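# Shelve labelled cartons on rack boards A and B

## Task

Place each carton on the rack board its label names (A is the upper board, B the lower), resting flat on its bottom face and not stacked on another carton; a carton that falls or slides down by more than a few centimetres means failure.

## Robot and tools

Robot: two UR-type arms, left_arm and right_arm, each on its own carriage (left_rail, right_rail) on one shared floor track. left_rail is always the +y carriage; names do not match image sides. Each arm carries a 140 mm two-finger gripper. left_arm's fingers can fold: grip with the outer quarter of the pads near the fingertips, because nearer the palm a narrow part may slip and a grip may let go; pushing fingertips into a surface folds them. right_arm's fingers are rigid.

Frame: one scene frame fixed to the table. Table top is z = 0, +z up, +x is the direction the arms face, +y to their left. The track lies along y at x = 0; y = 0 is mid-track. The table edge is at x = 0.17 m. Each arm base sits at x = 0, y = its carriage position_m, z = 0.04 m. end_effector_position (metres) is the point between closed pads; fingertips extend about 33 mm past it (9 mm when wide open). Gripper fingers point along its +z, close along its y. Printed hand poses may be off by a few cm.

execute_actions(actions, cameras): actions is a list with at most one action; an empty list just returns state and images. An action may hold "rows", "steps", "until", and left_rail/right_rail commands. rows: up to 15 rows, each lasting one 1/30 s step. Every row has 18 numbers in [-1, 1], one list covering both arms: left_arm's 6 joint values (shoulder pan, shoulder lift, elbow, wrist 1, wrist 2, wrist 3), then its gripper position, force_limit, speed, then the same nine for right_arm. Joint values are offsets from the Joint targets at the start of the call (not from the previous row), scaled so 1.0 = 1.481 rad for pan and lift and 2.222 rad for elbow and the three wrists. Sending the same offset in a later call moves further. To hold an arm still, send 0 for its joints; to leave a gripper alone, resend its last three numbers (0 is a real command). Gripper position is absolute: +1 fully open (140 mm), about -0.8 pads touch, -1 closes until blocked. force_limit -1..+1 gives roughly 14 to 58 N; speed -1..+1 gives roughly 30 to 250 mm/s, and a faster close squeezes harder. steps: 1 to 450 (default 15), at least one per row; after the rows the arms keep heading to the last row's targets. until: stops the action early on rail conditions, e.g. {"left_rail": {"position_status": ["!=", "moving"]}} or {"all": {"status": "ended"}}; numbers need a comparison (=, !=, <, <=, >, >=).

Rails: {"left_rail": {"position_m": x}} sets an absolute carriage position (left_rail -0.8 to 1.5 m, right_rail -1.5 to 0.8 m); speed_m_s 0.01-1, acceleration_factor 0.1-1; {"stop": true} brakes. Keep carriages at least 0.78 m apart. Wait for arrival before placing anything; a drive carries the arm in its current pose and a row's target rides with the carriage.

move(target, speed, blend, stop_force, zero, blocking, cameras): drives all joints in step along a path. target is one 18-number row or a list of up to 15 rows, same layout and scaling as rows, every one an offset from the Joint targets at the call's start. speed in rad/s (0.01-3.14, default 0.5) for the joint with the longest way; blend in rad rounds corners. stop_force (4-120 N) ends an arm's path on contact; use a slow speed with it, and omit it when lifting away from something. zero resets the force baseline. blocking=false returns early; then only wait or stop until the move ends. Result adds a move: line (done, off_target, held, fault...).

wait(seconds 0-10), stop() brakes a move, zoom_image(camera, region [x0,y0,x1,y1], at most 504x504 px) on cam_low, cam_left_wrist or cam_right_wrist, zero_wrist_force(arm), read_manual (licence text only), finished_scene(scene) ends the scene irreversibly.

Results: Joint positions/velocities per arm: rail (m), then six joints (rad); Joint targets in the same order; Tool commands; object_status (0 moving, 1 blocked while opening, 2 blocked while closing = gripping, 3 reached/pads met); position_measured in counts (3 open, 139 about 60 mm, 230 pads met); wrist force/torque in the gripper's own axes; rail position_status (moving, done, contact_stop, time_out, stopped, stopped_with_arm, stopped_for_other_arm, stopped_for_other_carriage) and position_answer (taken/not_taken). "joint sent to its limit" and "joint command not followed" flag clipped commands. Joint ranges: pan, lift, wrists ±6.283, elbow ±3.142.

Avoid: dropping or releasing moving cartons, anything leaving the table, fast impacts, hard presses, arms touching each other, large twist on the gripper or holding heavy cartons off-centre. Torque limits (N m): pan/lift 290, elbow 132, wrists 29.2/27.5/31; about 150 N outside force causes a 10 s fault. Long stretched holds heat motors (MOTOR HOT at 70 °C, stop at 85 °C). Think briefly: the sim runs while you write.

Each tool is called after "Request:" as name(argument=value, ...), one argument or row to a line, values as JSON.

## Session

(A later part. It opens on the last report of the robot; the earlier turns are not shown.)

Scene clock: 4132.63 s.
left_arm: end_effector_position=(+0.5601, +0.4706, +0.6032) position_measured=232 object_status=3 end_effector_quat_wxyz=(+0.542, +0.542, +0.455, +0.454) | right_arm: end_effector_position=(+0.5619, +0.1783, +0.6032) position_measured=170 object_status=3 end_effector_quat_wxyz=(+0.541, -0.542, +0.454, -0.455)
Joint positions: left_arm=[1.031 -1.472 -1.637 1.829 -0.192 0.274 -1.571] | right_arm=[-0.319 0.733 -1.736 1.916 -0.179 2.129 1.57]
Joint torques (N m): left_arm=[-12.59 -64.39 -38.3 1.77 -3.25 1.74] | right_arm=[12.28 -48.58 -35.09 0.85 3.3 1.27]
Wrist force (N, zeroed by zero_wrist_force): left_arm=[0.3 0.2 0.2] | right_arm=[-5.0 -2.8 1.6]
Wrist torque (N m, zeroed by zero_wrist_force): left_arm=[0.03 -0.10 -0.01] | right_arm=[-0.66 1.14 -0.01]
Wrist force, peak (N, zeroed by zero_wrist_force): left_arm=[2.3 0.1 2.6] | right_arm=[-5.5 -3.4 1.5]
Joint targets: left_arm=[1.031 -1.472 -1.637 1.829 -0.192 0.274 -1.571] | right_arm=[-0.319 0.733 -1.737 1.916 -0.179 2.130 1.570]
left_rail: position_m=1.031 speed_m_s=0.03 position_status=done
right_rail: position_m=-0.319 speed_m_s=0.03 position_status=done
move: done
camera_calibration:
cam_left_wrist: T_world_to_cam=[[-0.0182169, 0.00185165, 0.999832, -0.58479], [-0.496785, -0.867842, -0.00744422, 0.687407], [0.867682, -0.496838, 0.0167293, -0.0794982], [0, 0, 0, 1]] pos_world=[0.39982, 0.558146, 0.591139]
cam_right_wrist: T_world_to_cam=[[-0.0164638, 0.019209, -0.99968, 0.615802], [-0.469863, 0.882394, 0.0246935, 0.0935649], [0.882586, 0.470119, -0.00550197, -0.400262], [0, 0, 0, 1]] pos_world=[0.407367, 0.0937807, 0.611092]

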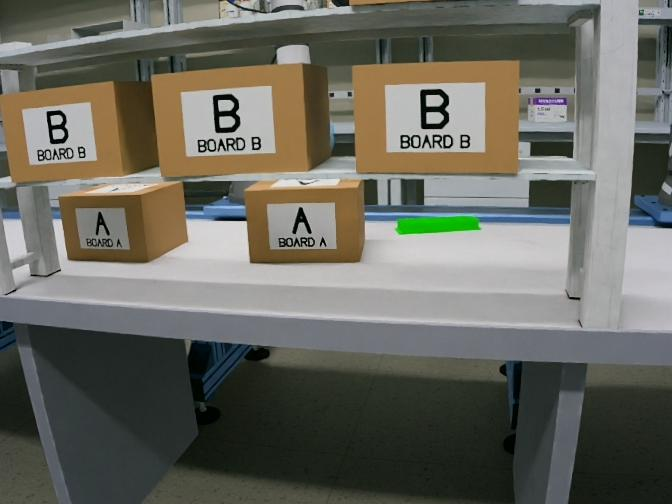

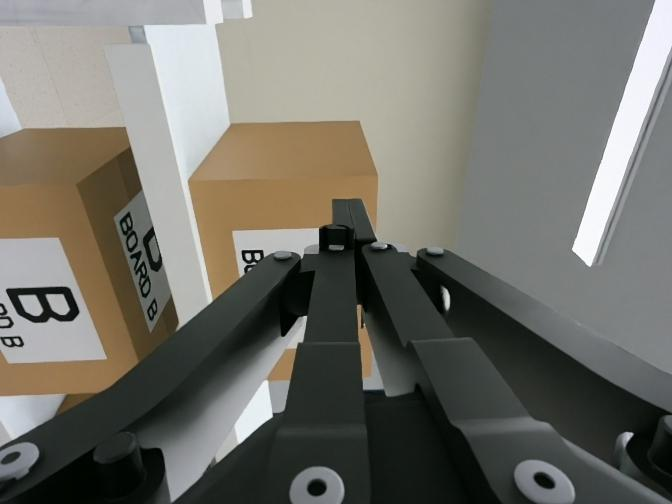

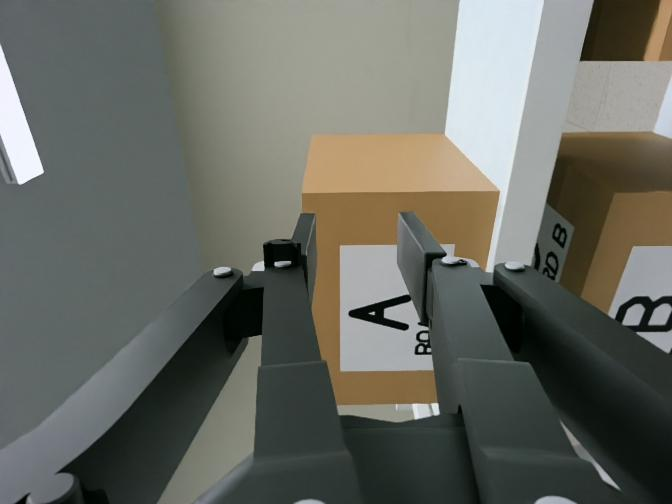

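Request:
execute_actions(
  actions=[
    {"left_rail": {"position_m": 0.654, "speed_m_s": 0.3, "acceleration_factor": 0.5}, "right_rail": {"position_m": -0.725, "speed_m_s": 0.3, "acceleration_factor": 0.5}, "steps": 200, "until": {"all": {"status": "ended"}}},
  ],
  cameras=[],
)

Request:
move(
  target=[
    [-0.167300,0.102290,0.206900,-0.275078,-0.166491,0,-1,0,-0.5,0.108696,0.183535,0.157164,-0.279486,0.017464,0,-0.325,0,-0.5],
  ],
  speed=0.3,
)

Scene clock: 4148.50 s.
left_arm: end_effector_position=(+0.5600, +0.0940, +0.6032) position_measured=232 object_status=3 end_effector_quat_wxyz=(+0.542, +0.542, +0.455, +0.454) | right_arm: end_effector_position=(+0.5617, -0.2278, +0.6032) position_measured=170 object_status=3 end_effector_quat_wxyz=(+0.541, -0.542, +0.454, -0.455) end_effector_velocity=(-0.001, +0.000, +0.000) end_effector_angular_velocity=(+0.000, +0.000, +0.001)
Joint positions: left_arm=[0.654 -1.472 -1.637 1.829 -0.192 0.274 -1.571] | right_arm=[-0.725 0.733 -1.737 1.916 -0.179 2.13 1.57]
Joint velocities: left_arm=[within noise] | right_arm=[-0.001 0.002 -0.001 0 0 0.001 0]
Joint torques (N m): left_arm=[-11.58 -25.47 -45.77 1.77 -1.6 1.88] | right_arm=[10.85 -40.5 -45.4 -0.13 3.02 1.42]
Wrist force (N, zeroed by zero_wrist_force): left_arm=[0.3 0.0 0.3] | right_arm=[-5.1 -2.8 1.6]
Wrist torque (N m, zeroed by zero_wrist_force): left_arm=[-0.02 -0.09 -0.01] | right_arm=[-0.64 1.14 0.00]
Wrist force, peak (N, zeroed by zero_wrist_force): left_arm=[1.7 0.0 -0.1] | right_arm=[-5.8 -3.2 2.0]
Joint targets: left_arm=[0.654 -1.472 -1.637 1.829 -0.192 0.274 -1.571] | right_arm=[-0.725 0.733 -1.737 1.916 -0.179 2.130 1.570]
Tool commands: left_gripper/position=-1.0 left_gripper/force_limit=+0.0 left_gripper/speed=-0.5 right_gripper/position=-0.325 right_gripper/force_limit=+0.0 right_gripper/speed=-0.5
left_rail: position_m=0.654 speed_m_s=0.30 position_status=done
right_rail: position_m=-0.725 speed_m_s=0.30 position_status=done
No camera images: "cameras" was empty.

Scene clock: 4151.10 s.
left_arm: end_effector_position=(+0.4457, +0.1660, +0.3001) position_measured=232 object_status=3 end_effector_quat_wxyz=(+0.513, +0.513, +0.487, +0.486) | right_arm: end_effector_position=(+0.4800, -0.1556, +0.3000) position_measured=170 object_status=3 end_effector_quat_wxyz=(+0.568, -0.568, +0.421, -0.421)
Joint positions: left_arm=[0.654 -1.72 -1.486 2.289 -0.803 -0.096 -1.571] | right_arm=[-0.725 0.894 -1.465 2.265 -0.8 2.168 1.57]
Joint torques (N m): left_arm=[-17.35 -22.38 -22 -1.71 -2.76 1.55] | right_arm=[12.07 -34.9 -24.35 -7.06 3.67 1.13]
Wrist force (N, zeroed by zero_wrist_force): left_arm=[0.1 0.1 0.2] | right_arm=[-5.8 -2.6 1.5]
Wrist torque (N m, zeroed by zero_wrist_force): left_arm=[-0.01 -0.04 -0.02] | right_arm=[-0.58 1.32 0.02]
Wrist force, peak (N, zeroed by zero_wrist_force): left_arm=[0.1 2.0 0.7] | right_arm=[-4.4 -5.2 1.4]
Joint targets: left_arm=[0.654 -1.720 -1.486 2.289 -0.803 -0.096 -1.571] | right_arm=[-0.725 0.894 -1.465 2.265 -0.800 2.168 1.570]
left_rail: position_m=0.654 speed_m_s=0.30 position_status=done
right_rail: position_m=-0.725 speed_m_s=0.30 position_status=done
move: done
camera_calibration:
cam_left_wrist: T_world_to_cam=[[-0.0181748, -0.000326541, 0.999835, -0.282901], [-0.38742, -0.921874, -0.00734354, 0.324032], [0.921724, -0.38749, 0.0166284, -0.168706], [0, 0, 0, 1]] pos_world=[0.275895, 0.233253, 0.288039]
cam_right_wrist: T_world_to_cam=[[-0.0186818, 0.0170589, -0.99968, 0.318494], [-0.573895, 0.818556, 0.024693, 0.397176], [0.818716, 0.574173, -0.00550212, -0.125941], [0, 0, 0, 1]] pos_world=[0.336997, -0.258232, 0.307892]

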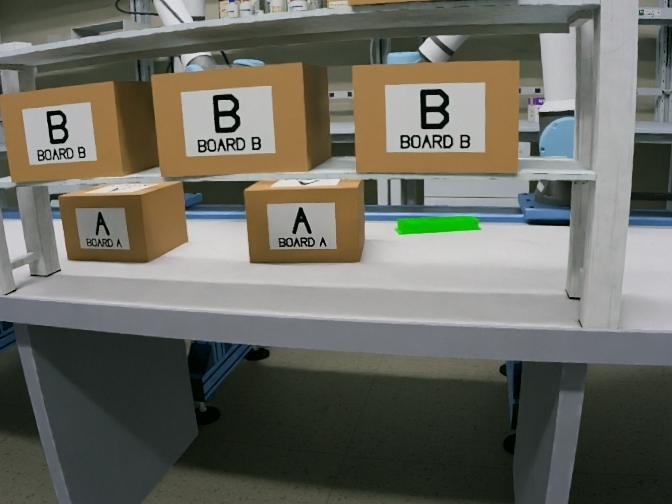

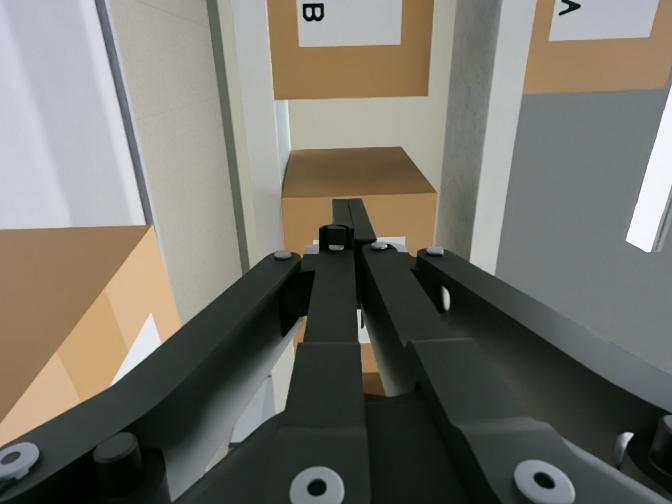

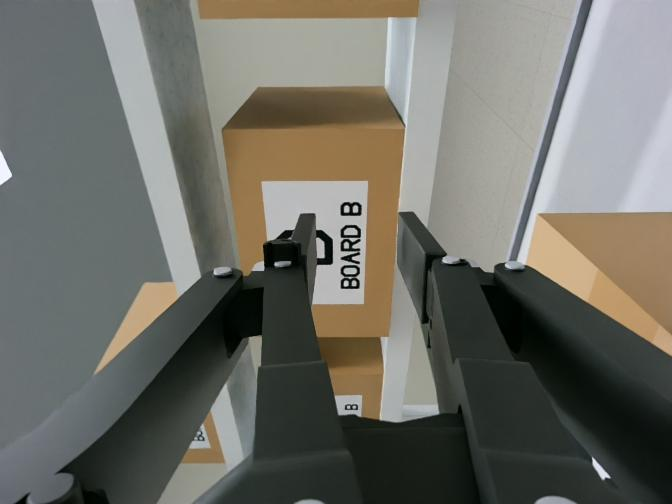

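Request:
move(
  target=[
    [0, 0.106544, 0.024253, -0.095266, 0, 0, -1, 0, -0.5, 0, 0.103777, 0.023729, -0.092898, 0, 0, -0.325, 0, -0.5],
    [0, 0.232730, 0.034726, -0.189844, 0, 0, -1, 0, -0.5, 0, 0.226222, 0.033949, -0.184730, 0, 0, -0.325, 0, -0.5],
  ],
  speed=[0.2, 0.15],
  blend=0.02,
  stop_force=25,
)

Scene clock: 4200.00 s.
left_arm: end_effector_position=(+0.4456, +0.1660, +0.1201) position_measured=232 object_status=3 end_effector_quat_wxyz=(+0.513, +0.513, +0.487, +0.486) | right_arm: end_effector_position=(+0.4799, -0.1556, +0.1199) position_measured=170 object_status=3 end_effector_quat_wxyz=(+0.568, -0.569, +0.421, -0.421)
Joint positions: left_arm=[0.654 -1.72 -1.141 2.366 -1.225 -0.096 -1.571] | right_arm=[-0.725 0.894 -1.13 2.34 -1.211 2.168 1.57]
Joint torques (N m): left_arm=[-13.33 -36.57 -5.37 -1.89 -1.76 1.06] | right_arm=[11.04 -49.33 -9.79 -6.54 3.04 1.47]
Wrist force (N, zeroed by zero_wrist_force): left_arm=[0.0 0.1 0.2] | right_arm=[-5.2 -3.2 1.9]
Wrist torque (N m, zeroed by zero_wrist_force): left_arm=[0.00 0.00 0.00] | right_arm=[-0.73 1.17 -0.01]
Wrist force, peak (N, zeroed by zero_wrist_force): left_arm=[0.1 1.5 0.7] | right_arm=[-5.7 -3.9 1.5]
Joint targets: left_arm=[0.654 -1.720 -1.141 2.366 -1.225 -0.096 -1.571] | right_arm=[-0.725 0.894 -1.130 2.340 -1.211 2.168 1.570]
left_rail: position_m=0.654 speed_m_s=0.30 position_status=done
right_rail: position_m=-0.725 speed_m_s=0.30 position_status=done
move: done
camera_calibration:
cam_left_wrist: T_world_to_cam=[[-0.0182143, -0.000418371, 0.999834, -0.1029], [-0.387418, -0.921874, -0.00744345, 0.322774], [0.921724, -0.387489, 0.0166292, -0.165582], [0, 0, 0, 1]] pos_world=[0.275795, 0.233353, 0.108039]
cam_right_wrist: T_world_to_cam=[[-0.018764, 0.0170019, -0.999679, 0.138463], [-0.573893, 0.818558, 0.0246935, 0.401565], [0.818715, 0.574172, -0.00560212, -0.126837], [0, 0, 0, 1]] pos_world=[0.336897, -0.258232, 0.127792]

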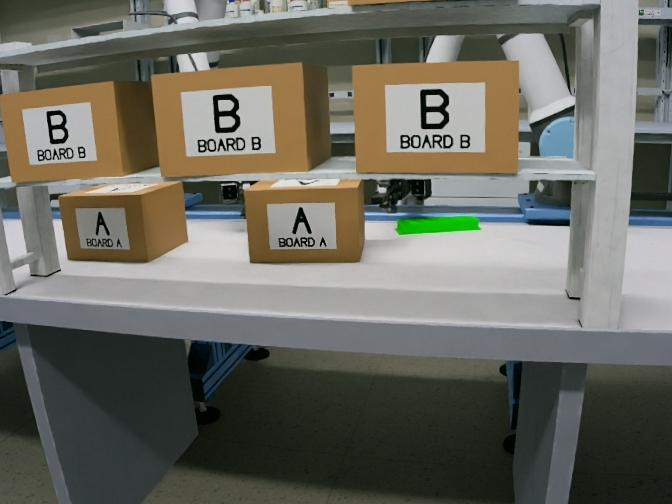

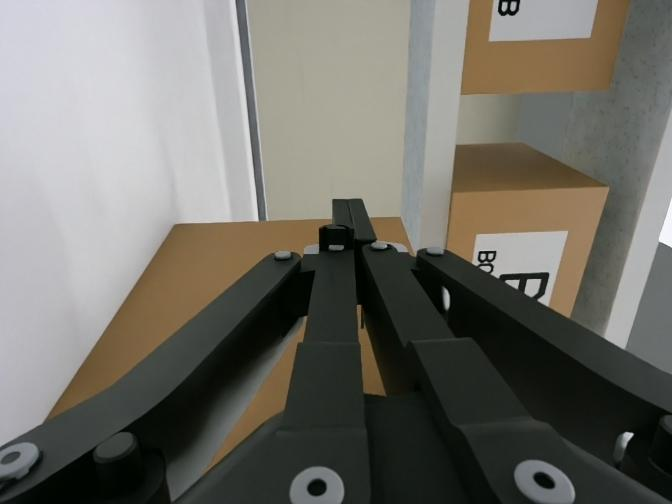

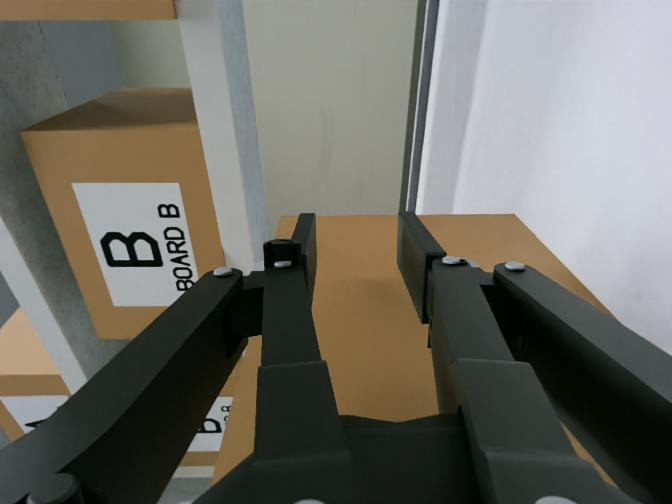

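Request:
zero_wrist_force(
  arm="right_arm",
)

Request:
zero_wrist_force(
  arm="left_arm",
)

Request:
execute_actions(
  actions=[
    {"left_rail": {"position_m": 0.633, "speed_m_s": 0.03, "acceleration_factor": 0.3}, "right_rail": {"position_m": -0.704, "speed_m_s": 0.03, "acceleration_factor": 0.3}, "steps": 90, "until": {"all": {"status": "ended"}}},
  ],
  cameras=[],
)

Wrist force sensor zeroed.

Wrist force sensor zeroed.

Scene clock: 4231.77 s.
left_arm: end_effector_position=(+0.4456, +0.1451, +0.1201) position_measured=232 object_status=3 end_effector_quat_wxyz=(+0.513, +0.513, +0.487, +0.486) | right_arm: end_effector_position=(+0.4799, -0.1346, +0.1199) position_measured=170 object_status=3 end_effector_quat_wxyz=(+0.568, -0.569, +0.421, -0.421)
Joint positions: left_arm=[0.633 -1.72 -1.141 2.366 -1.225 -0.096 -1.571] | right_arm=[-0.704 0.894 -1.13 2.34 -1.211 2.168 1.57]
Joint torques (N m): left_arm=[-10.63 -36.35 -10.29 -0.32 -0.67 1.24] | right_arm=[8.41 -49.9 -17.07 -5.03 -1.6 1.11]
Wrist force (N, zeroed by zero_wrist_force): left_arm=[0.3 0.1 0.1] | right_arm=[9.4 -0.8 -1.8]
Wrist torque (N m, zeroed by zero_wrist_force): left_arm=[0.02 -0.07 0.00] | right_arm=[0.13 0.30 0.14]
Wrist force, peak (N, zeroed by zero_wrist_force): left_arm=[1.2 0.2 0.1] | right_arm=[9.5 -1.4 -1.6]
Joint targets: left_arm=[0.633 -1.720 -1.141 2.366 -1.225 -0.096 -1.571] | right_arm=[-0.704 0.894 -1.130 2.340 -1.211 2.168 1.570]
Tool commands: left_gripper/position=-1.0 left_gripper/force_limit=+0.0 left_gripper/speed=-0.5 right_gripper/position=-0.325 right_gripper/force_limit=+0.0 right_gripper/speed=-0.5
left_rail: position_m=0.633 speed_m_s=0.03 position_status=done
right_rail: position_m=-0.704 speed_m_s=0.03 position_status=done
No camera images: "cameras" was empty.

Request:
execute_actions(
  actions=[
    {"left_rail": {"position_m": 0.628, "speed_m_s": 0.02, "acceleration_factor": 0.3}, "steps": 60, "until": {"all": {"status": "ended"}}},
  ],
  cameras=[],
)

Request:
execute_actions(
  actions=[
    {"left_rail": {"position_m": 0.624, "speed_m_s": 0.02, "acceleration_factor": 0.3}, "steps": 60, "until": {"all": {"status": "ended"}}},
  ],
  cameras=[],
)

Scene clock: 4241.50 s.
left_arm: end_effector_position=(+0.4456, +0.1400, +0.1201) position_measured=232 object_status=3 end_effector_quat_wxyz=(+0.513, +0.513, +0.487, +0.486) | right_arm: end_effector_position=(+0.4799, -0.1346, +0.1199) position_measured=170 object_status=3 end_effector_quat_wxyz=(+0.568, -0.569, +0.421, -0.421)
Joint positions: left_arm=[0.628 -1.72 -1.141 2.366 -1.225 -0.096 -1.571] | right_arm=[-0.704 0.894 -1.13 2.34 -1.211 2.168 1.57]
Joint torques (N m): left_arm=[-9.25 -38.08 -18.01 0.66 -0.47 1.23] | right_arm=[7.3 -57.52 -23.13 -3.81 -7.03 1.14]
Wrist force (N, zeroed by zero_wrist_force): left_arm=[1.5 -0.4 -1.4] | right_arm=[10.1 -0.9 -1.9]
Wrist torque (N m, zeroed by zero_wrist_force): left_arm=[-0.01 -0.02 0.00] | right_arm=[0.11 0.33 0.15]
Wrist force, peak (N, zeroed by zero_wrist_force): left_arm=[1.8 -0.9 -1.0] | right_arm=[10.7 -0.8 -2.0]
Joint targets: left_arm=[0.628 -1.720 -1.141 2.366 -1.225 -0.096 -1.571] | right_arm=[-0.704 0.894 -1.130 2.340 -1.211 2.168 1.570]
Tool commands: left_gripper/position=-1.0 left_gripper/force_limit=+0.0 left_gripper/speed=-0.5 right_gripper/position=-0.325 right_gripper/force_limit=+0.0 right_gripper/speed=-0.5
left_rail: position_m=0.628 speed_m_s=0.02 position_status=done
right_rail: position_m=-0.704 speed_m_s=0.03 position_status=done
No camera images: "cameras" was empty.

Scene clock: 4242.03 s.
left_arm: end_effector_position=(+0.4456, +0.1360, +0.1201) position_measured=232 object_status=3 end_effector_quat_wxyz=(+0.513, +0.513, +0.487, +0.486) | right_arm: end_effector_position=(+0.4799, -0.1346, +0.1199) position_measured=170 object_status=3 end_effector_quat_wxyz=(+0.568, -0.569, +0.421, -0.421)
Joint positions: left_arm=[0.624 -1.72 -1.141 2.366 -1.225 -0.096 -1.571] | right_arm=[-0.704 0.894 -1.13 2.34 -1.211 2.168 1.57]
Joint torques (N m): left_arm=[-11.82 -40.88 -18.57 1.15 -0.2 1.48] | right_arm=[7.22 -58.51 -23.78 -3.49 -7.09 1.16]
Wrist force (N, zeroed by zero_wrist_force): left_arm=[2.5 -0.4 -1.7] | right_arm=[10.4 -0.9 -1.9]
Wrist torque (N m, zeroed by zero_wrist_force): left_arm=[0.02 -0.03 -0.01] | right_arm=[0.10 0.26 0.15]
Wrist force, peak (N, zeroed by zero_wrist_force): left_arm=[2.6 0.1 -1.7] | right_arm=[10.4 -1.2 -2.0]
Joint targets: left_arm=[0.624 -1.720 -1.141 2.366 -1.225 -0.096 -1.571] | right_arm=[-0.704 0.894 -1.130 2.340 -1.211 2.168 1.570]
Tool commands: left_gripper/position=-1.0 left_gripper/force_limit=+0.0 left_gripper/speed=-0.5 right_gripper/position=-0.325 right_gripper/force_limit=+0.0 right_gripper/speed=-0.5
left_rail: position_m=0.624 speed_m_s=0.02 position_status=done
right_rail: position_m=-0.704 speed_m_s=0.03 position_status=done
No camera images: "cameras" was empty.

Request:
execute_actions(
  actions=[
    {"left_rail": {"position_m": 0.621, "speed_m_s": 0.02, "acceleration_factor": 0.3}, "steps": 60, "until": {"all": {"status": "ended"}}},
  ],
  cameras=[],
)

Request:
execute_actions(
  actions=[
    {"left_rail": {"position_m": 0.618, "speed_m_s": 0.02, "acceleration_factor": 0.3}, "steps": 60, "until": {"all": {"status": "ended"}}},
  ],
  cameras=[],
)

Scene clock: 4250.63 s.
left_arm: end_effector_position=(+0.4456, +0.1332, +0.1201) position_measured=232 object_status=3 end_effector_quat_wxyz=(+0.513, +0.513, +0.487, +0.486) | right_arm: end_effector_position=(+0.4799, -0.1346, +0.1199) position_measured=170 object_status=3 end_effector_quat_wxyz=(+0.568, -0.569, +0.421, -0.421)
Joint positions: left_arm=[0.621 -1.72 -1.141 2.366 -1.225 -0.096 -1.571] | right_arm=[-0.704 0.894 -1.13 2.34 -1.211 2.168 1.57]
Joint torques (N m): left_arm=[-9.51 -43.35 -24.97 -0.2 9.37 1.45] | right_arm=[6.85 -66.23 -27.02 -2.25 -6.88 1.28]
Wrist force (N, zeroed by zero_wrist_force): left_arm=[28.5 2.1 -4.2] | right_arm=[16.3 -2.0 -3.9]
Wrist torque (N m, zeroed by zero_wrist_force): left_arm=[-0.02 1.00 -0.05] | right_arm=[0.15 0.48 0.20]
Wrist force, peak (N, zeroed by zero_wrist_force): left_arm=[29.4 1.7 -5.5] | right_arm=[16.4 -1.8 -4.0]
Joint targets: left_arm=[0.621 -1.720 -1.141 2.366 -1.225 -0.096 -1.571] | right_arm=[-0.704 0.894 -1.130 2.340 -1.211 2.168 1.570]
Tool commands: left_gripper/position=-1.0 left_gripper/force_limit=+0.0 left_gripper/speed=-0.5 right_gripper/position=-0.325 right_gripper/force_limit=+0.0 right_gripper/speed=-0.5
left_rail: position_m=0.621 speed_m_s=0.02 position_status=done
right_rail: position_m=-0.704 speed_m_s=0.03 position_status=done
No camera images: "cameras" was empty.

Scene clock: 4251.13 s.
left_arm: end_effector_position=(+0.4457, +0.1303, +0.1200) position_measured=232 object_status=3 end_effector_quat_wxyz=(+0.513, +0.513, +0.487, +0.487) | right_arm: end_effector_position=(+0.4799, -0.1346, +0.1199) position_measured=170 object_status=3 end_effector_quat_wxyz=(+0.568, -0.569, +0.421, -0.421)
Joint positions: left_arm=[0.618 -1.72 -1.141 2.366 -1.225 -0.096 -1.571] | right_arm=[-0.704 0.894 -1.13 2.34 -1.211 2.168 1.57]
Joint torques (N m): left_arm=[-7.27 -42.23 -44.29 -2.45 20.18 1.55] | right_arm=[6.66 -65.59 -27.68 -1.92 -7.03 1.33]
Wrist force (N, zeroed by zero_wrist_force): left_arm=[48.2 4.9 -8.2] | right_arm=[33.2 -5.5 -6.2]
Wrist torque (N m, zeroed by zero_wrist_force): left_arm=[-0.12 1.68 -0.10] | right_arm=[0.24 0.87 0.31]
Wrist force, peak (N, zeroed by zero_wrist_force): left_arm=[48.2 5.6 -8.2] | right_arm=[33.7 -5.6 -6.7]
Joint targets: left_arm=[0.618 -1.720 -1.141 2.366 -1.225 -0.096 -1.571] | right_arm=[-0.704 0.894 -1.130 2.340 -1.211 2.168 1.570]
Tool commands: left_gripper/position=-1.0 left_gripper/force_limit=+0.0 left_gripper/speed=-0.5 right_gripper/position=-0.325 right_gripper/force_limit=+0.0 right_gripper/speed=-0.5
left_rail: position_m=0.618 speed_m_s=0.02 position_status=done
right_rail: position_m=-0.704 speed_m_s=0.03 position_status=done
No camera images: "cameras" was empty.

Request:
execute_actions(
  actions=[
    {"right_rail": {"position_m": -0.7028, "speed_m_s": 0.02, "acceleration_factor": 0.3}, "steps": 60, "until": {"all": {"status": "ended"}}},
  ],
  cameras=[],
)

Request:
move(
  target=[0, -0.065254, -0.003382, 0.046874, 0, 0, -1, 0, -0.5, 0, -0.063281, -0.003293, 0.045471, 0, 0, -0.325, 0, -0.5],
  speed=0.07,
  cameras=[],
)

Scene clock: 4318.80 s.
left_arm: end_effector_position=(+0.4456, +0.1301, +0.1201) position_measured=232 object_status=3 end_effector_quat_wxyz=(+0.513, +0.513, +0.487, +0.486) | right_arm: end_effector_position=(+0.4799, -0.1334, +0.1199) position_measured=170 object_status=3 end_effector_quat_wxyz=(+0.568, -0.569, +0.421, -0.421)
Joint positions: left_arm=[0.618 -1.72 -1.141 2.366 -1.225 -0.096 -1.571] | right_arm=[-0.703 0.894 -1.13 2.341 -1.211 2.168 1.57]
Joint torques (N m): left_arm=[-9.09 -46.15 -59.31 -6.93 26.1 1.55] | right_arm=[7.31 -66.79 -30.06 -0.59 -7.68 1.22]
Wrist force (N, zeroed by zero_wrist_force): left_arm=[50.4 4.9 -9.6] | right_arm=[48.1 -12.7 -19.9]
Wrist torque (N m, zeroed by zero_wrist_force): left_arm=[-0.10 1.71 -0.08] | right_arm=[0.45 1.00 0.45]
Wrist force, peak (N, zeroed by zero_wrist_force): left_arm=[50.8 5.1 -8.9] | right_arm=[48.1 -12.7 -19.9]
Joint targets: left_arm=[0.618 -1.720 -1.141 2.366 -1.225 -0.096 -1.571] | right_arm=[-0.703 0.894 -1.130 2.340 -1.211 2.168 1.570]
Tool commands: left_gripper/position=-1.0 left_gripper/force_limit=+0.0 left_gripper/speed=-0.5 right_gripper/position=-0.325 right_gripper/force_limit=+0.0 right_gripper/speed=-0.5
left_rail: position_m=0.618 speed_m_s=0.02 position_status=done
right_rail: position_m=-0.703 speed_m_s=0.02 position_status=done
No camera images: "cameras" was empty.

Scene clock: 4320.70 s.
left_arm: end_effector_position=(+0.4456, +0.1301, +0.1651) position_measured=232 object_status=3 end_effector_quat_wxyz=(+0.513, +0.513, +0.487, +0.486) | right_arm: end_effector_position=(+0.4799, -0.1334, +0.1649) position_measured=170 object_status=3 end_effector_quat_wxyz=(+0.568, -0.569, +0.421, -0.421)
Joint positions: left_arm=[0.618 -1.72 -1.237 2.358 -1.121 -0.096 -1.571] | right_arm=[-0.703 0.894 -1.223 2.333 -1.11 2.168 1.57]
Joint torques (N m): left_arm=[-9.73 -80.68 -63.84 -1.17 14.53 1.35] | right_arm=[36.43 -79.44 -50.71 -2.97 -12.47 1.34]
Wrist force (N, zeroed by zero_wrist_force): left_arm=[45.2 -11.0 -7.2] | right_arm=[45.6 9.9 -6.9]
Wrist torque (N m, zeroed by zero_wrist_force): left_arm=[0.35 1.55 0.12] | right_arm=[-0.03 1.14 0.31]
Wrist force, peak (N, zeroed by zero_wrist_force): left_arm=[53.1 -12.0 -8.3] | right_arm=[53.6 10.7 -8.1]
Joint targets: left_arm=[0.618 -1.720 -1.238 2.358 -1.121 -0.096 -1.571] | right_arm=[-0.703 0.894 -1.223 2.333 -1.110 2.168 1.570]
left_rail: position_m=0.618 speed_m_s=0.02 position_status=done
right_rail: position_m=-0.703 speed_m_s=0.02 position_status=done
move: done
No camera images: "cameras" was empty.

Request:
move(
  target=[
    [0,-0.060932,-0.007092,0.047704,0,0,-1,0,-0.5,0,-0.059165,-0.006927,0.046361,0,0,-0.325,0,-0.5],
    [0,-0.116947,-0.017607,0.095555,0,0,-1,0,-0.5,0,-0.113675,-0.017210,0.092976,0,0,-0.325,0,-0.5],
    [0,-0.167476,-0.031344,0.142970,0,0,-1,0,-0.5,0,-0.162941,-0.030656,0.139259,0,0,-0.325,0,-0.5],
    [0,-0.211662,-0.048086,0.189162,0,0,-1,0,-0.5,0,-0.206214,-0.047090,0.184535,0,0,-0.325,0,-0.5],
    [0,-0.249751,-0.067596,0.234059,0,0,-1,0,-0.5,0,-0.243643,-0.066271,0.228663,0,0,-0.325,0,-0.5],
    [0,-0.281561,-0.089616,0.277281,0,0,-1,0,-0.5,0,-0.275043,-0.087965,0.271285,0,0,-0.325,0,-0.5],
    [0,-0.307528,-0.113997,0.318969,0,0,-1,0,-0.5,0,-0.300802,-0.112031,0.312520,0,0,-0.325,0,-0.5],
    [0,-0.327891,-0.140520,0.359066,0,0,-1,0,-0.5,0,-0.321119,-0.138264,0.352295,0,0,-0.325,0,-0.5],
    [0,-0.343066,-0.169140,0.397799,0,0,-1,0,-0.5,0,-0.336365,-0.166621,0.390813,0,0,-0.325,0,-0.5],
    [0,-0.353403,-0.199741,0.435290,0,0,-1,0,-0.5,0,-0.346842,-0.196998,0.428175,0,0,-0.325,0,-0.5],
    [0,-0.359292,-0.232309,0.471782,0,0,-1,0,-0.5,0,-0.352953,-0.229370,0.464620,0,0,-0.325,0,-0.5],
  ],
  speed=0.14,
  blend=0.02,
)

Scene clock: 4365.77 s.
left_arm: end_effector_position=(+0.4456, +0.1301, +0.6599) position_measured=232 object_status=3 end_effector_quat_wxyz=(+0.513, +0.513, +0.487, +0.486) | right_arm: end_effector_position=(+0.4799, -0.1333, +0.6599) position_measured=170 object_status=3 end_effector_quat_wxyz=(+0.568, -0.568, +0.421, -0.421)
Joint positions: left_arm=[0.618 -1.72 -1.77 1.842 -0.073 -0.096 -1.571] | right_arm=[-0.703 0.894 -1.746 1.824 -0.078 2.168 1.57]
Joint torques (N m): left_arm=[-32.48 -31.94 -72.46 -0.99 25.25 1.19] | right_arm=[33.64 -36.95 -64.59 -3.7 -15.27 1.14]
Wrist force (N, zeroed by zero_wrist_force): left_arm=[49.7 -11.5 -7.7] | right_arm=[50.4 10.7 -8.3]
Wrist torque (N m, zeroed by zero_wrist_force): left_arm=[0.31 1.66 0.11] | right_arm=[0.07 1.19 0.33]
Wrist force, peak (N, zeroed by zero_wrist_force): left_arm=[56.3 -12.1 -8.7] | right_arm=[57.4 11.0 -9.4]
Joint targets: left_arm=[0.618 -1.720 -1.770 1.842 -0.073 -0.096 -1.571] | right_arm=[-0.703 0.894 -1.746 1.824 -0.077 2.168 1.570]
left_rail: position_m=0.618 speed_m_s=0.02 position_status=done
right_rail: position_m=-0.703 speed_m_s=0.02 position_status=done
move: done
camera_calibration:
cam_left_wrist: T_world_to_cam=[[-0.0181748, -0.000326541, 0.999835, -0.642653], [-0.38742, -0.921874, -0.00734354, 0.293671], [0.921724, -0.38749, 0.0166284, -0.188561], [0, 0, 0, 1]] pos_world=[0.275895, 0.197453, 0.647839]
cam_right_wrist: T_world_to_cam=[[-0.0186827, 0.0170601, -0.99968, 0.677899], [-0.573895, 0.818556, 0.0246945, 0.370058], [0.818716, 0.574173, -0.00550211, -0.136625], [0, 0, 0, 1]] pos_world=[0.336897, -0.236032, 0.667792]

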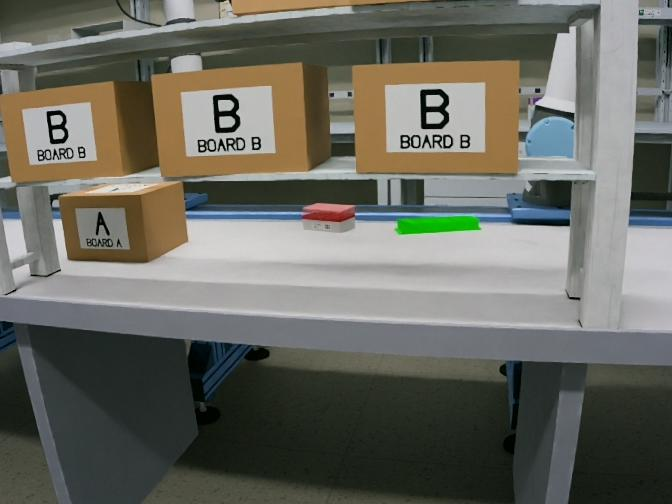

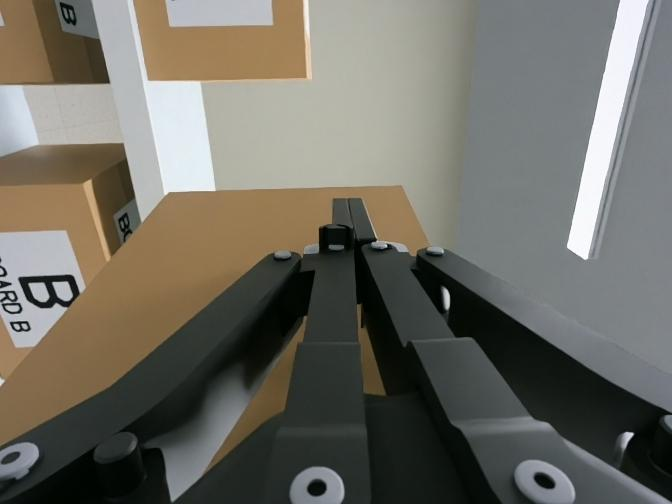

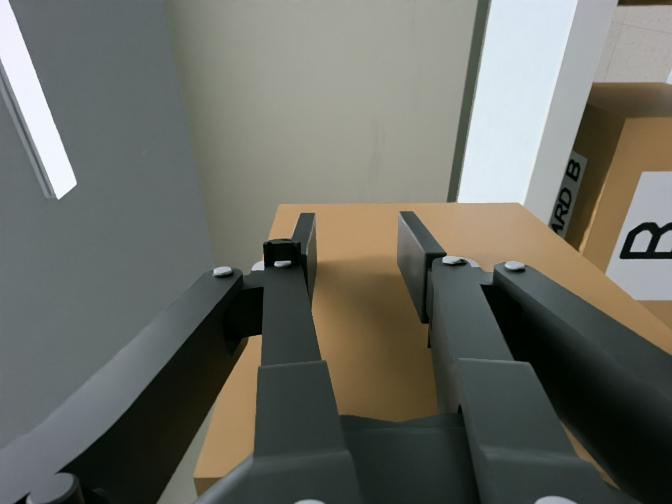

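Request:
execute_actions(
  actions=[
    {"right_rail": {"position_m": -0.62935, "speed_m_s": 0.1, "acceleration_factor": 0.3}, "left_rail": {"position_m": 0.69321, "speed_m_s": 0.1, "acceleration_factor": 0.3}, "steps": 90, "until": {"all": {"status": "ended"}}},
  ],
  cameras=[],
)

Scene clock: 4557.47 s.
left_arm: end_effector_position=(+0.4456, +0.2053, +0.6600) position_measured=232 object_status=3 end_effector_quat_wxyz=(+0.513, +0.513, +0.487, +0.486) | right_arm: end_effector_position=(+0.4799, -0.0599, +0.6600) position_measured=170 object_status=3 end_effector_quat_wxyz=(+0.568, -0.568, +0.421, -0.421)
Joint positions: left_arm=[0.693 -1.72 -1.77 1.842 -0.073 -0.096 -1.571] | right_arm=[-0.629 0.894 -1.746 1.824 -0.077 2.168 1.57]
Joint torques (N m): left_arm=[-31.22 -28.99 -68.37 -1.92 19.03 1.1] | right_arm=[32.8 -20.69 -56.54 -4.58 -14.21 1.14]
Wrist force (N, zeroed by zero_wrist_force): left_arm=[37.2 -10.3 -6.1] | right_arm=[37.5 9.5 -6.5]
Wrist torque (N m, zeroed by zero_wrist_force): left_arm=[0.28 1.22 0.11] | right_arm=[0.10 0.85 0.27]
Wrist force, peak (N, zeroed by zero_wrist_force): left_arm=[53.4 -10.8 -8.9] | right_arm=[55.8 9.6 -9.5]
Joint targets: left_arm=[0.693 -1.720 -1.770 1.842 -0.073 -0.096 -1.571] | right_arm=[-0.629 0.894 -1.746 1.824 -0.077 2.168 1.570]
Tool commands: left_gripper/position=-1.0 left_gripper/force_limit=+0.0 left_gripper/speed=-0.5 right_gripper/position=-0.325 right_gripper/force_limit=+0.0 right_gripper/speed=-0.5
left_rail: position_m=0.693 speed_m_s=0.10 position_status=done
right_rail: position_m=-0.629 speed_m_s=0.10 position_status=done
No camera images: "cameras" was empty.

Request:
move(
  target=[
    [0.058292,0.023859,-0.012825,-0.003078,0.057181,0,-1,0,-0.5,-0.036494,-0.003289,0.001792,0.000400,-0.005996,0,-0.325,0,-0.5],
    [0.113831,0.050752,-0.027994,-0.005833,0.112526,0,-1,0,-0.5,-0.072834,-0.004251,0.002309,0.000524,-0.011889,0,-0.325,0,-0.5],
    [0.166187,0.080373,-0.045586,-0.007984,0.165750,0,-1,0,-0.5,-0.108696,-0.002811,0.001535,0.000338,-0.017464,0,-0.325,0,-0.5],
    [0.236588,0.109851,-0.064008,-0.009209,0.212673,0,-1,0,-0.5,-0.159866,0.031107,-0.017334,-0.003399,-0.051570,0,-0.325,0,-0.5],
    [0.302040,0.143861,-0.086414,-0.009472,0.256298,0,-1,0,-0.5,-0.203635,0.069506,-0.040157,-0.006171,-0.080743,0,-0.325,0,-0.5],
    [0.362166,0.181717,-0.112800,-0.008318,0.296373,0,-1,0,-0.5,-0.241017,0.111465,-0.066880,-0.007414,-0.105658,0,-0.325,0,-0.5],
    [0.416936,0.222893,-0.143224,-0.005338,0.332878,0,-1,0,-0.5,-0.273006,0.156309,-0.097509,-0.006674,-0.126980,0,-0.325,0,-0.5],
  ],
  speed=0.09,
  blend=0.02,
)

Scene clock: 4593.77 s.
left_arm: end_effector_position=(+0.7840, +0.1329, +0.6601) position_measured=232 object_status=3 end_effector_quat_wxyz=(+0.542, +0.542, +0.455, +0.454) | right_arm: end_effector_position=(+0.7861, -0.1328, +0.6599) position_measured=170 object_status=3 end_effector_quat_wxyz=(+0.541, -0.542, +0.454, -0.455)
Joint positions: left_arm=[0.693 -1.102 -1.44 1.524 -0.085 0.643 -1.571] | right_arm=[-0.629 0.49 -1.515 1.607 -0.092 1.886 1.57]
Joint torques (N m): left_arm=[-20.65 -33.76 -77.17 -3.3 24.3 0.75] | right_arm=[17.62 -47.69 -63.84 -3.55 -24.55 1.06]
Wrist force (N, zeroed by zero_wrist_force): left_arm=[44.3 -9.7 -7.7] | right_arm=[45.2 10.4 -7.7]
Wrist torque (N m, zeroed by zero_wrist_force): left_arm=[0.19 1.56 0.12] | right_arm=[0.02 1.04 0.00]
Wrist force, peak (N, zeroed by zero_wrist_force): left_arm=[55.4 -11.3 -8.8] | right_arm=[56.9 11.3 -8.9]
Joint targets: left_arm=[0.693 -1.102 -1.440 1.524 -0.085 0.643 -1.571] | right_arm=[-0.629 0.490 -1.515 1.607 -0.092 1.886 1.570]
left_rail: position_m=0.693 speed_m_s=0.10 position_status=done
right_rail: position_m=-0.629 speed_m_s=0.10 position_status=done
move: done
camera_calibration:
cam_left_wrist: T_world_to_cam=[[-0.0182673, 0.0017653, 0.999832, -0.636925], [-0.496783, -0.867842, -0.00754414, 0.505968], [0.867683, -0.496837, 0.0167301, -0.442557], [0, 0, 0, 1]] pos_world=[0.62372, 0.220346, 0.648039]
cam_right_wrist: T_world_to_cam=[[-0.0165103, 0.0192974, -0.999677, 0.682198], [-0.469862, 0.882392, 0.0247934, 0.471953], [0.882585, 0.47012, -0.00550145, -0.451572], [0, 0, 0, 1]] pos_world=[0.631567, -0.217319, 0.667792]

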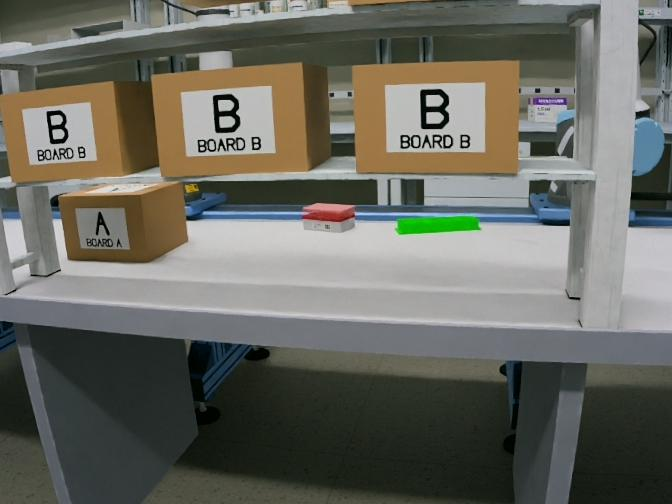

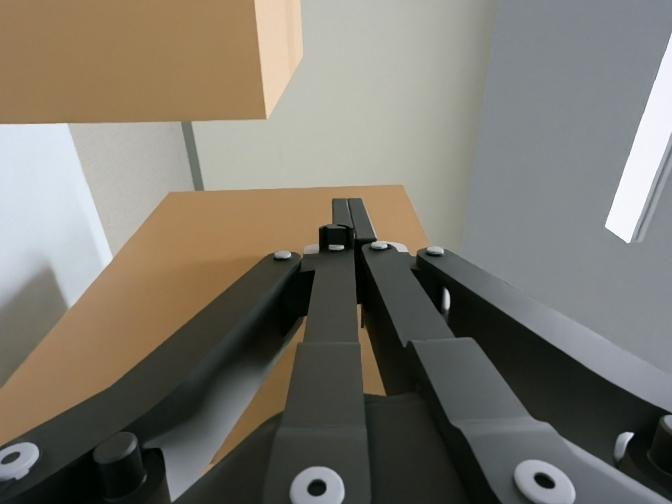

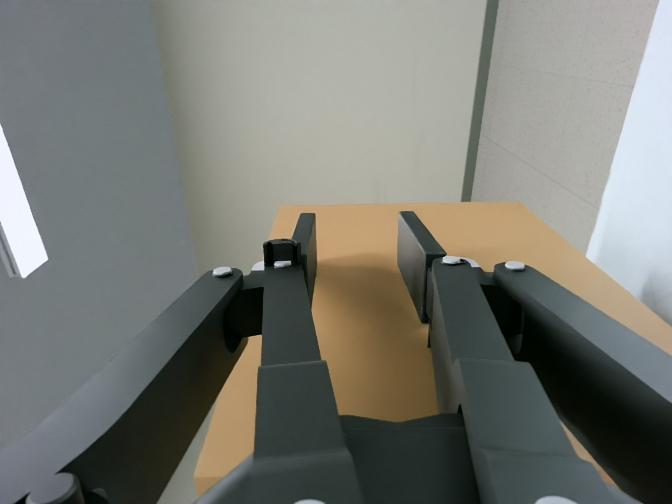

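Request:
move(
  target=[0, 0.006613, 0.032268, -0.036676, 0, 0, -1, 0, -0.5, 0, 0.007049, 0.032347, -0.037050, 0, 0, -0.325, 0, -0.5],
  speed=0.08,
  cameras=[],
)

Request:
move(
  target=[0, 0.001098, 0.003948, -0.004680, 0, 0, -1, 0, -0.5, 0, 0.001158, 0.003966, -0.004740, 0, 0, -0.325, 0, -0.5],
  speed=0.012,
  stop_force=6,
  zero=false,
  cameras=[],
)

Scene clock: 4617.57 s.
left_arm: end_effector_position=(+0.7842, +0.1328, +0.6132) position_measured=232 object_status=3 end_effector_quat_wxyz=(+0.542, +0.542, +0.455, +0.454) | right_arm: end_effector_position=(+0.7863, -0.1328, +0.6130) position_measured=170 object_status=3 end_effector_quat_wxyz=(+0.541, -0.542, +0.454, -0.455)
Joint positions: left_arm=[0.693 -1.102 -1.43 1.596 -0.166 0.643 -1.571] | right_arm=[-0.629 0.49 -1.504 1.679 -0.174 1.886 1.57]
Joint torques (N m): left_arm=[-34.54 -34.65 -56.78 -13.23 23.54 0.66] | right_arm=[29.85 -47.22 -49.23 -15.45 -22.79 0.99]
Wrist force (N, zeroed by zero_wrist_force): left_arm=[43.6 -10.2 -7.4] | right_arm=[44.2 10.6 -6.7]
Wrist torque (N m, zeroed by zero_wrist_force): left_arm=[0.20 1.49 0.11] | right_arm=[-0.04 1.09 0.05]
Wrist force, peak (N, zeroed by zero_wrist_force): left_arm=[49.4 -11.0 -7.9] | right_arm=[50.0 11.9 -7.9]
Joint targets: left_arm=[0.693 -1.102 -1.430 1.596 -0.166 0.643 -1.571] | right_arm=[-0.629 0.490 -1.504 1.679 -0.175 1.886 1.570]
left_rail: position_m=0.693 speed_m_s=0.10 position_status=done
right_rail: position_m=-0.629 speed_m_s=0.10 position_status=done
move: done
No camera images: "cameras" was empty.

Scene clock: 4619.27 s.
left_arm: end_effector_position=(+0.7842, +0.1328, +0.6071) position_measured=232 object_status=3 end_effector_quat_wxyz=(+0.542, +0.542, +0.455, +0.454) | right_arm: end_effector_position=(+0.7863, -0.1328, +0.6069) position_measured=170 object_status=3 end_effector_quat_wxyz=(+0.541, -0.542, +0.454, -0.455)
Joint positions: left_arm=[0.693 -1.102 -1.428 1.605 -0.177 0.643 -1.571] | right_arm=[-0.629 0.49 -1.502 1.688 -0.185 1.886 1.57]
Joint torques (N m): left_arm=[-44.37 -35.45 -56.04 -13.59 23.24 0.77] | right_arm=[40.91 -46.78 -49.01 -15.08 -22.51 0.81]
Wrist force (N, zeroed by zero_wrist_force): left_arm=[43.6 -10.0 -7.2] | right_arm=[44.0 10.4 -6.8]
Wrist torque (N m, zeroed by zero_wrist_force): left_arm=[0.18 1.47 0.12] | right_arm=[-0.01 1.08 0.04]
Wrist force, peak (N, zeroed by zero_wrist_force): left_arm=[43.8 -10.5 -7.2] | right_arm=[44.4 11.4 -6.6]
Joint targets: left_arm=[0.693 -1.102 -1.428 1.605 -0.177 0.643 -1.571] | right_arm=[-0.629 0.490 -1.502 1.688 -0.185 1.886 1.570]
left_rail: position_m=0.693 speed_m_s=0.10 position_status=done
right_rail: position_m=-0.629 speed_m_s=0.10 position_status=done
move: done
No camera images: "cameras" was empty.

Request:
move(
  target=[0, 0.000549, 0.001974, -0.002340, 0, 0, -1, 0, -0.5, 0, 0.000579, 0.001983, -0.002370, 0, 0, -0.325, 0, -0.5],
  speed=0.01,
  stop_force=6,
  zero=false,
  cameras=[],
)

Request:
move(
  target=[0, 0.000183, 0.000658, -0.000780, 0, 0, -1, 0, -0.5, 0, 0.000193, 0.000661, -0.000790, 0, 0, -0.325, 0, -0.5],
  speed=0.01,
  stop_force=6,
  zero=false,
  cameras=[],
)

Scene clock: 4628.57 s.
left_arm: end_effector_position=(+0.7842, +0.1329, +0.6041) position_measured=232 object_status=3 end_effector_quat_wxyz=(+0.542, +0.542, +0.455, +0.454) | right_arm: end_effector_position=(+0.7862, -0.1328, +0.6039) position_measured=170 object_status=3 end_effector_quat_wxyz=(+0.541, -0.542, +0.454, -0.455)
Joint positions: left_arm=[0.693 -1.102 -1.427 1.609 -0.182 0.643 -1.571] | right_arm=[-0.629 0.49 -1.502 1.692 -0.19 1.886 1.57]
Joint torques (N m): left_arm=[-50.36 -27.51 -49.01 -9.67 22.19 0.31] | right_arm=[45.17 -47.27 -48.37 -15.21 -21.16 0.95]
Wrist force (N, zeroed by zero_wrist_force): left_arm=[44.5 -0.6 -5.1] | right_arm=[45.0 9.2 -6.5]
Wrist torque (N m, zeroed by zero_wrist_force): left_arm=[0.02 1.53 -0.02] | right_arm=[-0.61 1.12 0.19]
Wrist force, peak (N, zeroed by zero_wrist_force): left_arm=[44.3 -9.8 -7.8] | right_arm=[45.4 9.4 -6.6]
Joint targets: left_arm=[0.693 -1.102 -1.427 1.609 -0.182 0.643 -1.571] | right_arm=[-0.629 0.490 -1.502 1.692 -0.190 1.886 1.570]
left_rail: position_m=0.693 speed_m_s=0.10 position_status=done
right_rail: position_m=-0.629 speed_m_s=0.10 position_status=done
move: done
No camera images: "cameras" was empty.

Scene clock: 4629.93 s.
left_arm: end_effector_position=(+0.7842, +0.1329, +0.6037) position_measured=232 object_status=3 end_effector_quat_wxyz=(+0.542, +0.542, +0.455, +0.454) | right_arm: end_effector_position=(+0.7862, -0.1328, +0.6029) position_measured=170 object_status=3 end_effector_quat_wxyz=(+0.541, -0.542, +0.454, -0.455)
Joint positions: left_arm=[0.693 -1.102 -1.427 1.61 -0.183 0.643 -1.571] | right_arm=[-0.629 0.49 -1.501 1.693 -0.192 1.886 1.57]
Joint torques (N m): left_arm=[-49.01 -28.9 -64.02 -1.68 22.27 0.7] | right_arm=[46.69 -35.51 -40.32 -10.59 -20.78 1.01]
Wrist force (N, zeroed by zero_wrist_force): left_arm=[44.9 7.1 -5.8] | right_arm=[47.5 -1.5 -10.8]
Wrist torque (N m, zeroed by zero_wrist_force): left_arm=[-0.21 1.52 -0.10] | right_arm=[-0.41 1.07 0.34]
Wrist force, peak (N, zeroed by zero_wrist_force): left_arm=[45.1 7.7 -5.3] | right_arm=[47.7 -0.2 -10.2]
Joint targets: left_arm=[0.693 -1.102 -1.427 1.610 -0.183 0.643 -1.571] | right_arm=[-0.629 0.490 -1.501 1.693 -0.192 1.886 1.570]
left_rail: position_m=0.693 speed_m_s=0.10 position_status=done
right_rail: position_m=-0.629 speed_m_s=0.10 position_status=done
move: contact (left_arm)
No camera images: "cameras" was empty.

Request:
move(
  target=[0, 0, 0, 0, 0, 0, -1, 0, -0.5, 0, 0.000116, 0.000397, -0.000474, 0, 0, -0.325, 0, -0.5],
  speed=0.01,
  stop_force=15,
  zero=false,
  cameras=[],
)

Scene clock: 4637.03 s.
left_arm: end_effector_position=(+0.7842, +0.1329, +0.6037) position_measured=232 object_status=3 end_effector_quat_wxyz=(+0.542, +0.542, +0.455, +0.454) | right_arm: end_effector_position=(+0.7862, -0.1328, +0.6023) position_measured=170 object_status=3 end_effector_quat_wxyz=(+0.541, -0.542, +0.454, -0.455)
Joint positions: left_arm=[0.693 -1.102 -1.427 1.61 -0.183 0.643 -1.571] | right_arm=[-0.629 0.49 -1.501 1.694 -0.193 1.886 1.57]
Joint torques (N m): left_arm=[-48.79 -54.79 -63.7 -1.44 22.08 0.8] | right_arm=[46.35 -26.18 -36.62 -8.15 -19.78 1.08]
Wrist force (N, zeroed by zero_wrist_force): left_arm=[44.4 6.5 -6.1] | right_arm=[48.1 -7.8 -14.0]
Wrist torque (N m, zeroed by zero_wrist_force): left_arm=[-0.16 1.57 -0.10] | right_arm=[-0.17 1.06 0.41]
Wrist force, peak (N, zeroed by zero_wrist_force): left_arm=[45.3 6.5 -6.2] | right_arm=[48.2 -7.8 -14.0]
Joint targets: left_arm=[0.693 -1.102 -1.427 1.610 -0.183 0.643 -1.571] | right_arm=[-0.629 0.490 -1.501 1.694 -0.193 1.886 1.570]
left_rail: position_m=0.693 speed_m_s=0.10 position_status=done
right_rail: position_m=-0.629 speed_m_s=0.10 position_status=done
move: done
No camera images: "cameras" was empty.

Request:
execute_actions(
  actions=[
    {"right_rail": {"position_m": -0.64935, "speed_m_s": 0.03, "acceleration_factor": 0.2}, "left_rail": {"position_m": 0.71321, "speed_m_s": 0.03, "acceleration_factor": 0.2}, "steps": 90, "until": {"all": {"status": "ended"}}},
  ],
  cameras=[],
)

Request:
move(
  target=[
    [-0.114733,-0.079137,0.056933,-0.004186,-0.076472,0,-1,0,-0.5,0.069371,-0.086803,0.057352,0.000504,0.046237,0,-0.325,0,-0.5],
    [-0.250432,-0.142758,0.097883,-0.002732,-0.166917,0,-1,0,-0.5,0.164310,-0.159120,0.099044,0.007013,0.109516,0,-0.325,0,-0.5],
  ],
  speed=0.2,
  blend=0.02,
)

Scene clock: 4728.73 s.
left_arm: end_effector_position=(+0.7842, +0.1528, +0.6038) position_measured=232 object_status=3 end_effector_quat_wxyz=(+0.542, +0.541, +0.455, +0.454) | right_arm: end_effector_position=(+0.7862, -0.1528, +0.6023) position_measured=170 object_status=3 end_effector_quat_wxyz=(+0.541, -0.542, +0.454, -0.455)
Joint positions: left_arm=[0.713 -1.102 -1.427 1.61 -0.183 0.643 -1.571] | right_arm=[-0.649 0.49 -1.501 1.694 -0.193 1.886 1.57]
Joint torques (N m): left_arm=[11.59 -62.84 -52.79 -1.71 -1.82 0.44] | right_arm=[-14.63 -69.64 -39.84 -1.93 3.15 0.92]
Wrist force (N, zeroed by zero_wrist_force): left_arm=[0.0 -0.2 -0.2] | right_arm=[6.4 1.7 -3.2]
Wrist torque (N m, zeroed by zero_wrist_force): left_arm=[-0.07 -0.02 0.00] | right_arm=[0.37 -1.44 0.04]
Wrist force, peak (N, zeroed by zero_wrist_force): left_arm=[44.9 6.6 -5.9] | right_arm=[48.6 -7.0 -13.9]
Joint targets: left_arm=[0.713 -1.102 -1.427 1.610 -0.183 0.643 -1.571] | right_arm=[-0.649 0.490 -1.501 1.694 -0.193 1.886 1.570]
Tool commands: left_gripper/position=-1.0 left_gripper/force_limit=+0.0 left_gripper/speed=-0.5 right_gripper/position=-0.325 right_gripper/force_limit=+0.0 right_gripper/speed=-0.5
left_rail: position_m=0.713 speed_m_s=0.03 position_status=done
right_rail: position_m=-0.649 speed_m_s=0.03 position_status=done
No camera images: "cameras" was empty.

Scene clock: 4731.07 s.
left_arm: end_effector_position=(+0.5595, +0.1535, +0.6052) position_measured=232 object_status=3 end_effector_quat_wxyz=(+0.542, +0.542, +0.455, +0.454) | right_arm: end_effector_position=(+0.5619, -0.1522, +0.6042) position_measured=170 object_status=3 end_effector_quat_wxyz=(+0.541, -0.542, +0.454, -0.455)
Joint positions: left_arm=[0.713 -1.473 -1.639 1.827 -0.189 0.273 -1.571] | right_arm=[-0.649 0.733 -1.737 1.914 -0.178 2.129 1.57]
Joint torques (N m): left_arm=[-19.56 -61.78 -37.71 1.81 -1.91 0.71] | right_arm=[13.03 -46.83 -35.13 0.9 3.45 1.12]
Wrist force (N, zeroed by zero_wrist_force): left_arm=[0.3 0.1 -0.3] | right_arm=[6.8 1.9 -2.9]
Wrist torque (N m, zeroed by zero_wrist_force): left_arm=[0.02 -0.09 0.00] | right_arm=[0.43 -1.52 0.01]
Wrist force, peak (N, zeroed by zero_wrist_force): left_arm=[2.1 -0.2 2.0] | right_arm=[7.1 1.3 -3.8]
Joint targets: left_arm=[0.713 -1.473 -1.639 1.827 -0.189 0.273 -1.571] | right_arm=[-0.649 0.733 -1.737 1.914 -0.178 2.130 1.570]
left_rail: position_m=0.713 speed_m_s=0.03 position_status=done
right_rail: position_m=-0.649 speed_m_s=0.03 position_status=done
move: done
camera_calibration:
cam_left_wrist: T_world_to_cam=[[-0.0182026, 0.0020747, 0.999832, -0.586175], [-0.49679, -0.867841, -0.00724359, 0.411677], [0.86768, -0.496838, 0.0168277, -0.236577], [0, 0, 0, 1]] pos_world=[0.39912, 0.240946, 0.59304]
cam_right_wrist: T_world_to_cam=[[-0.0164638, 0.019209, -0.99968, 0.62315], [-0.469863, 0.882394, 0.0246935, 0.385171], [0.882586, 0.470119, -0.00550197, -0.244882], [0, 0, 0, 1]] pos_world=[0.407367, -0.236719, 0.612092]

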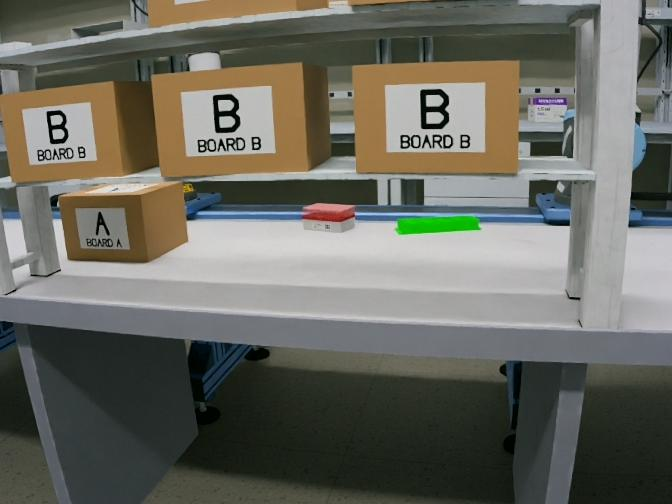

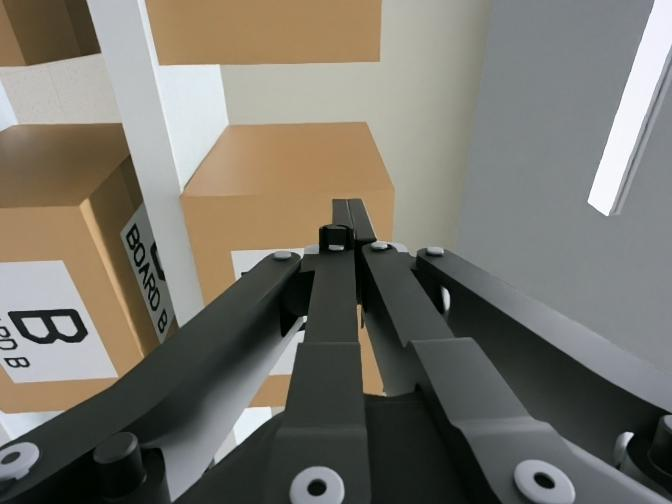

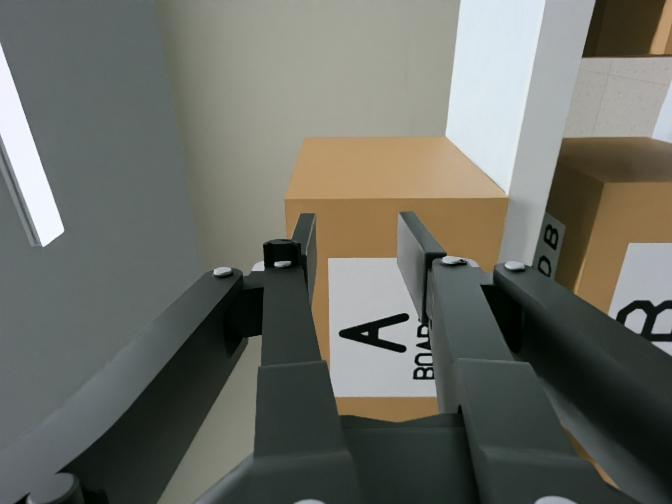

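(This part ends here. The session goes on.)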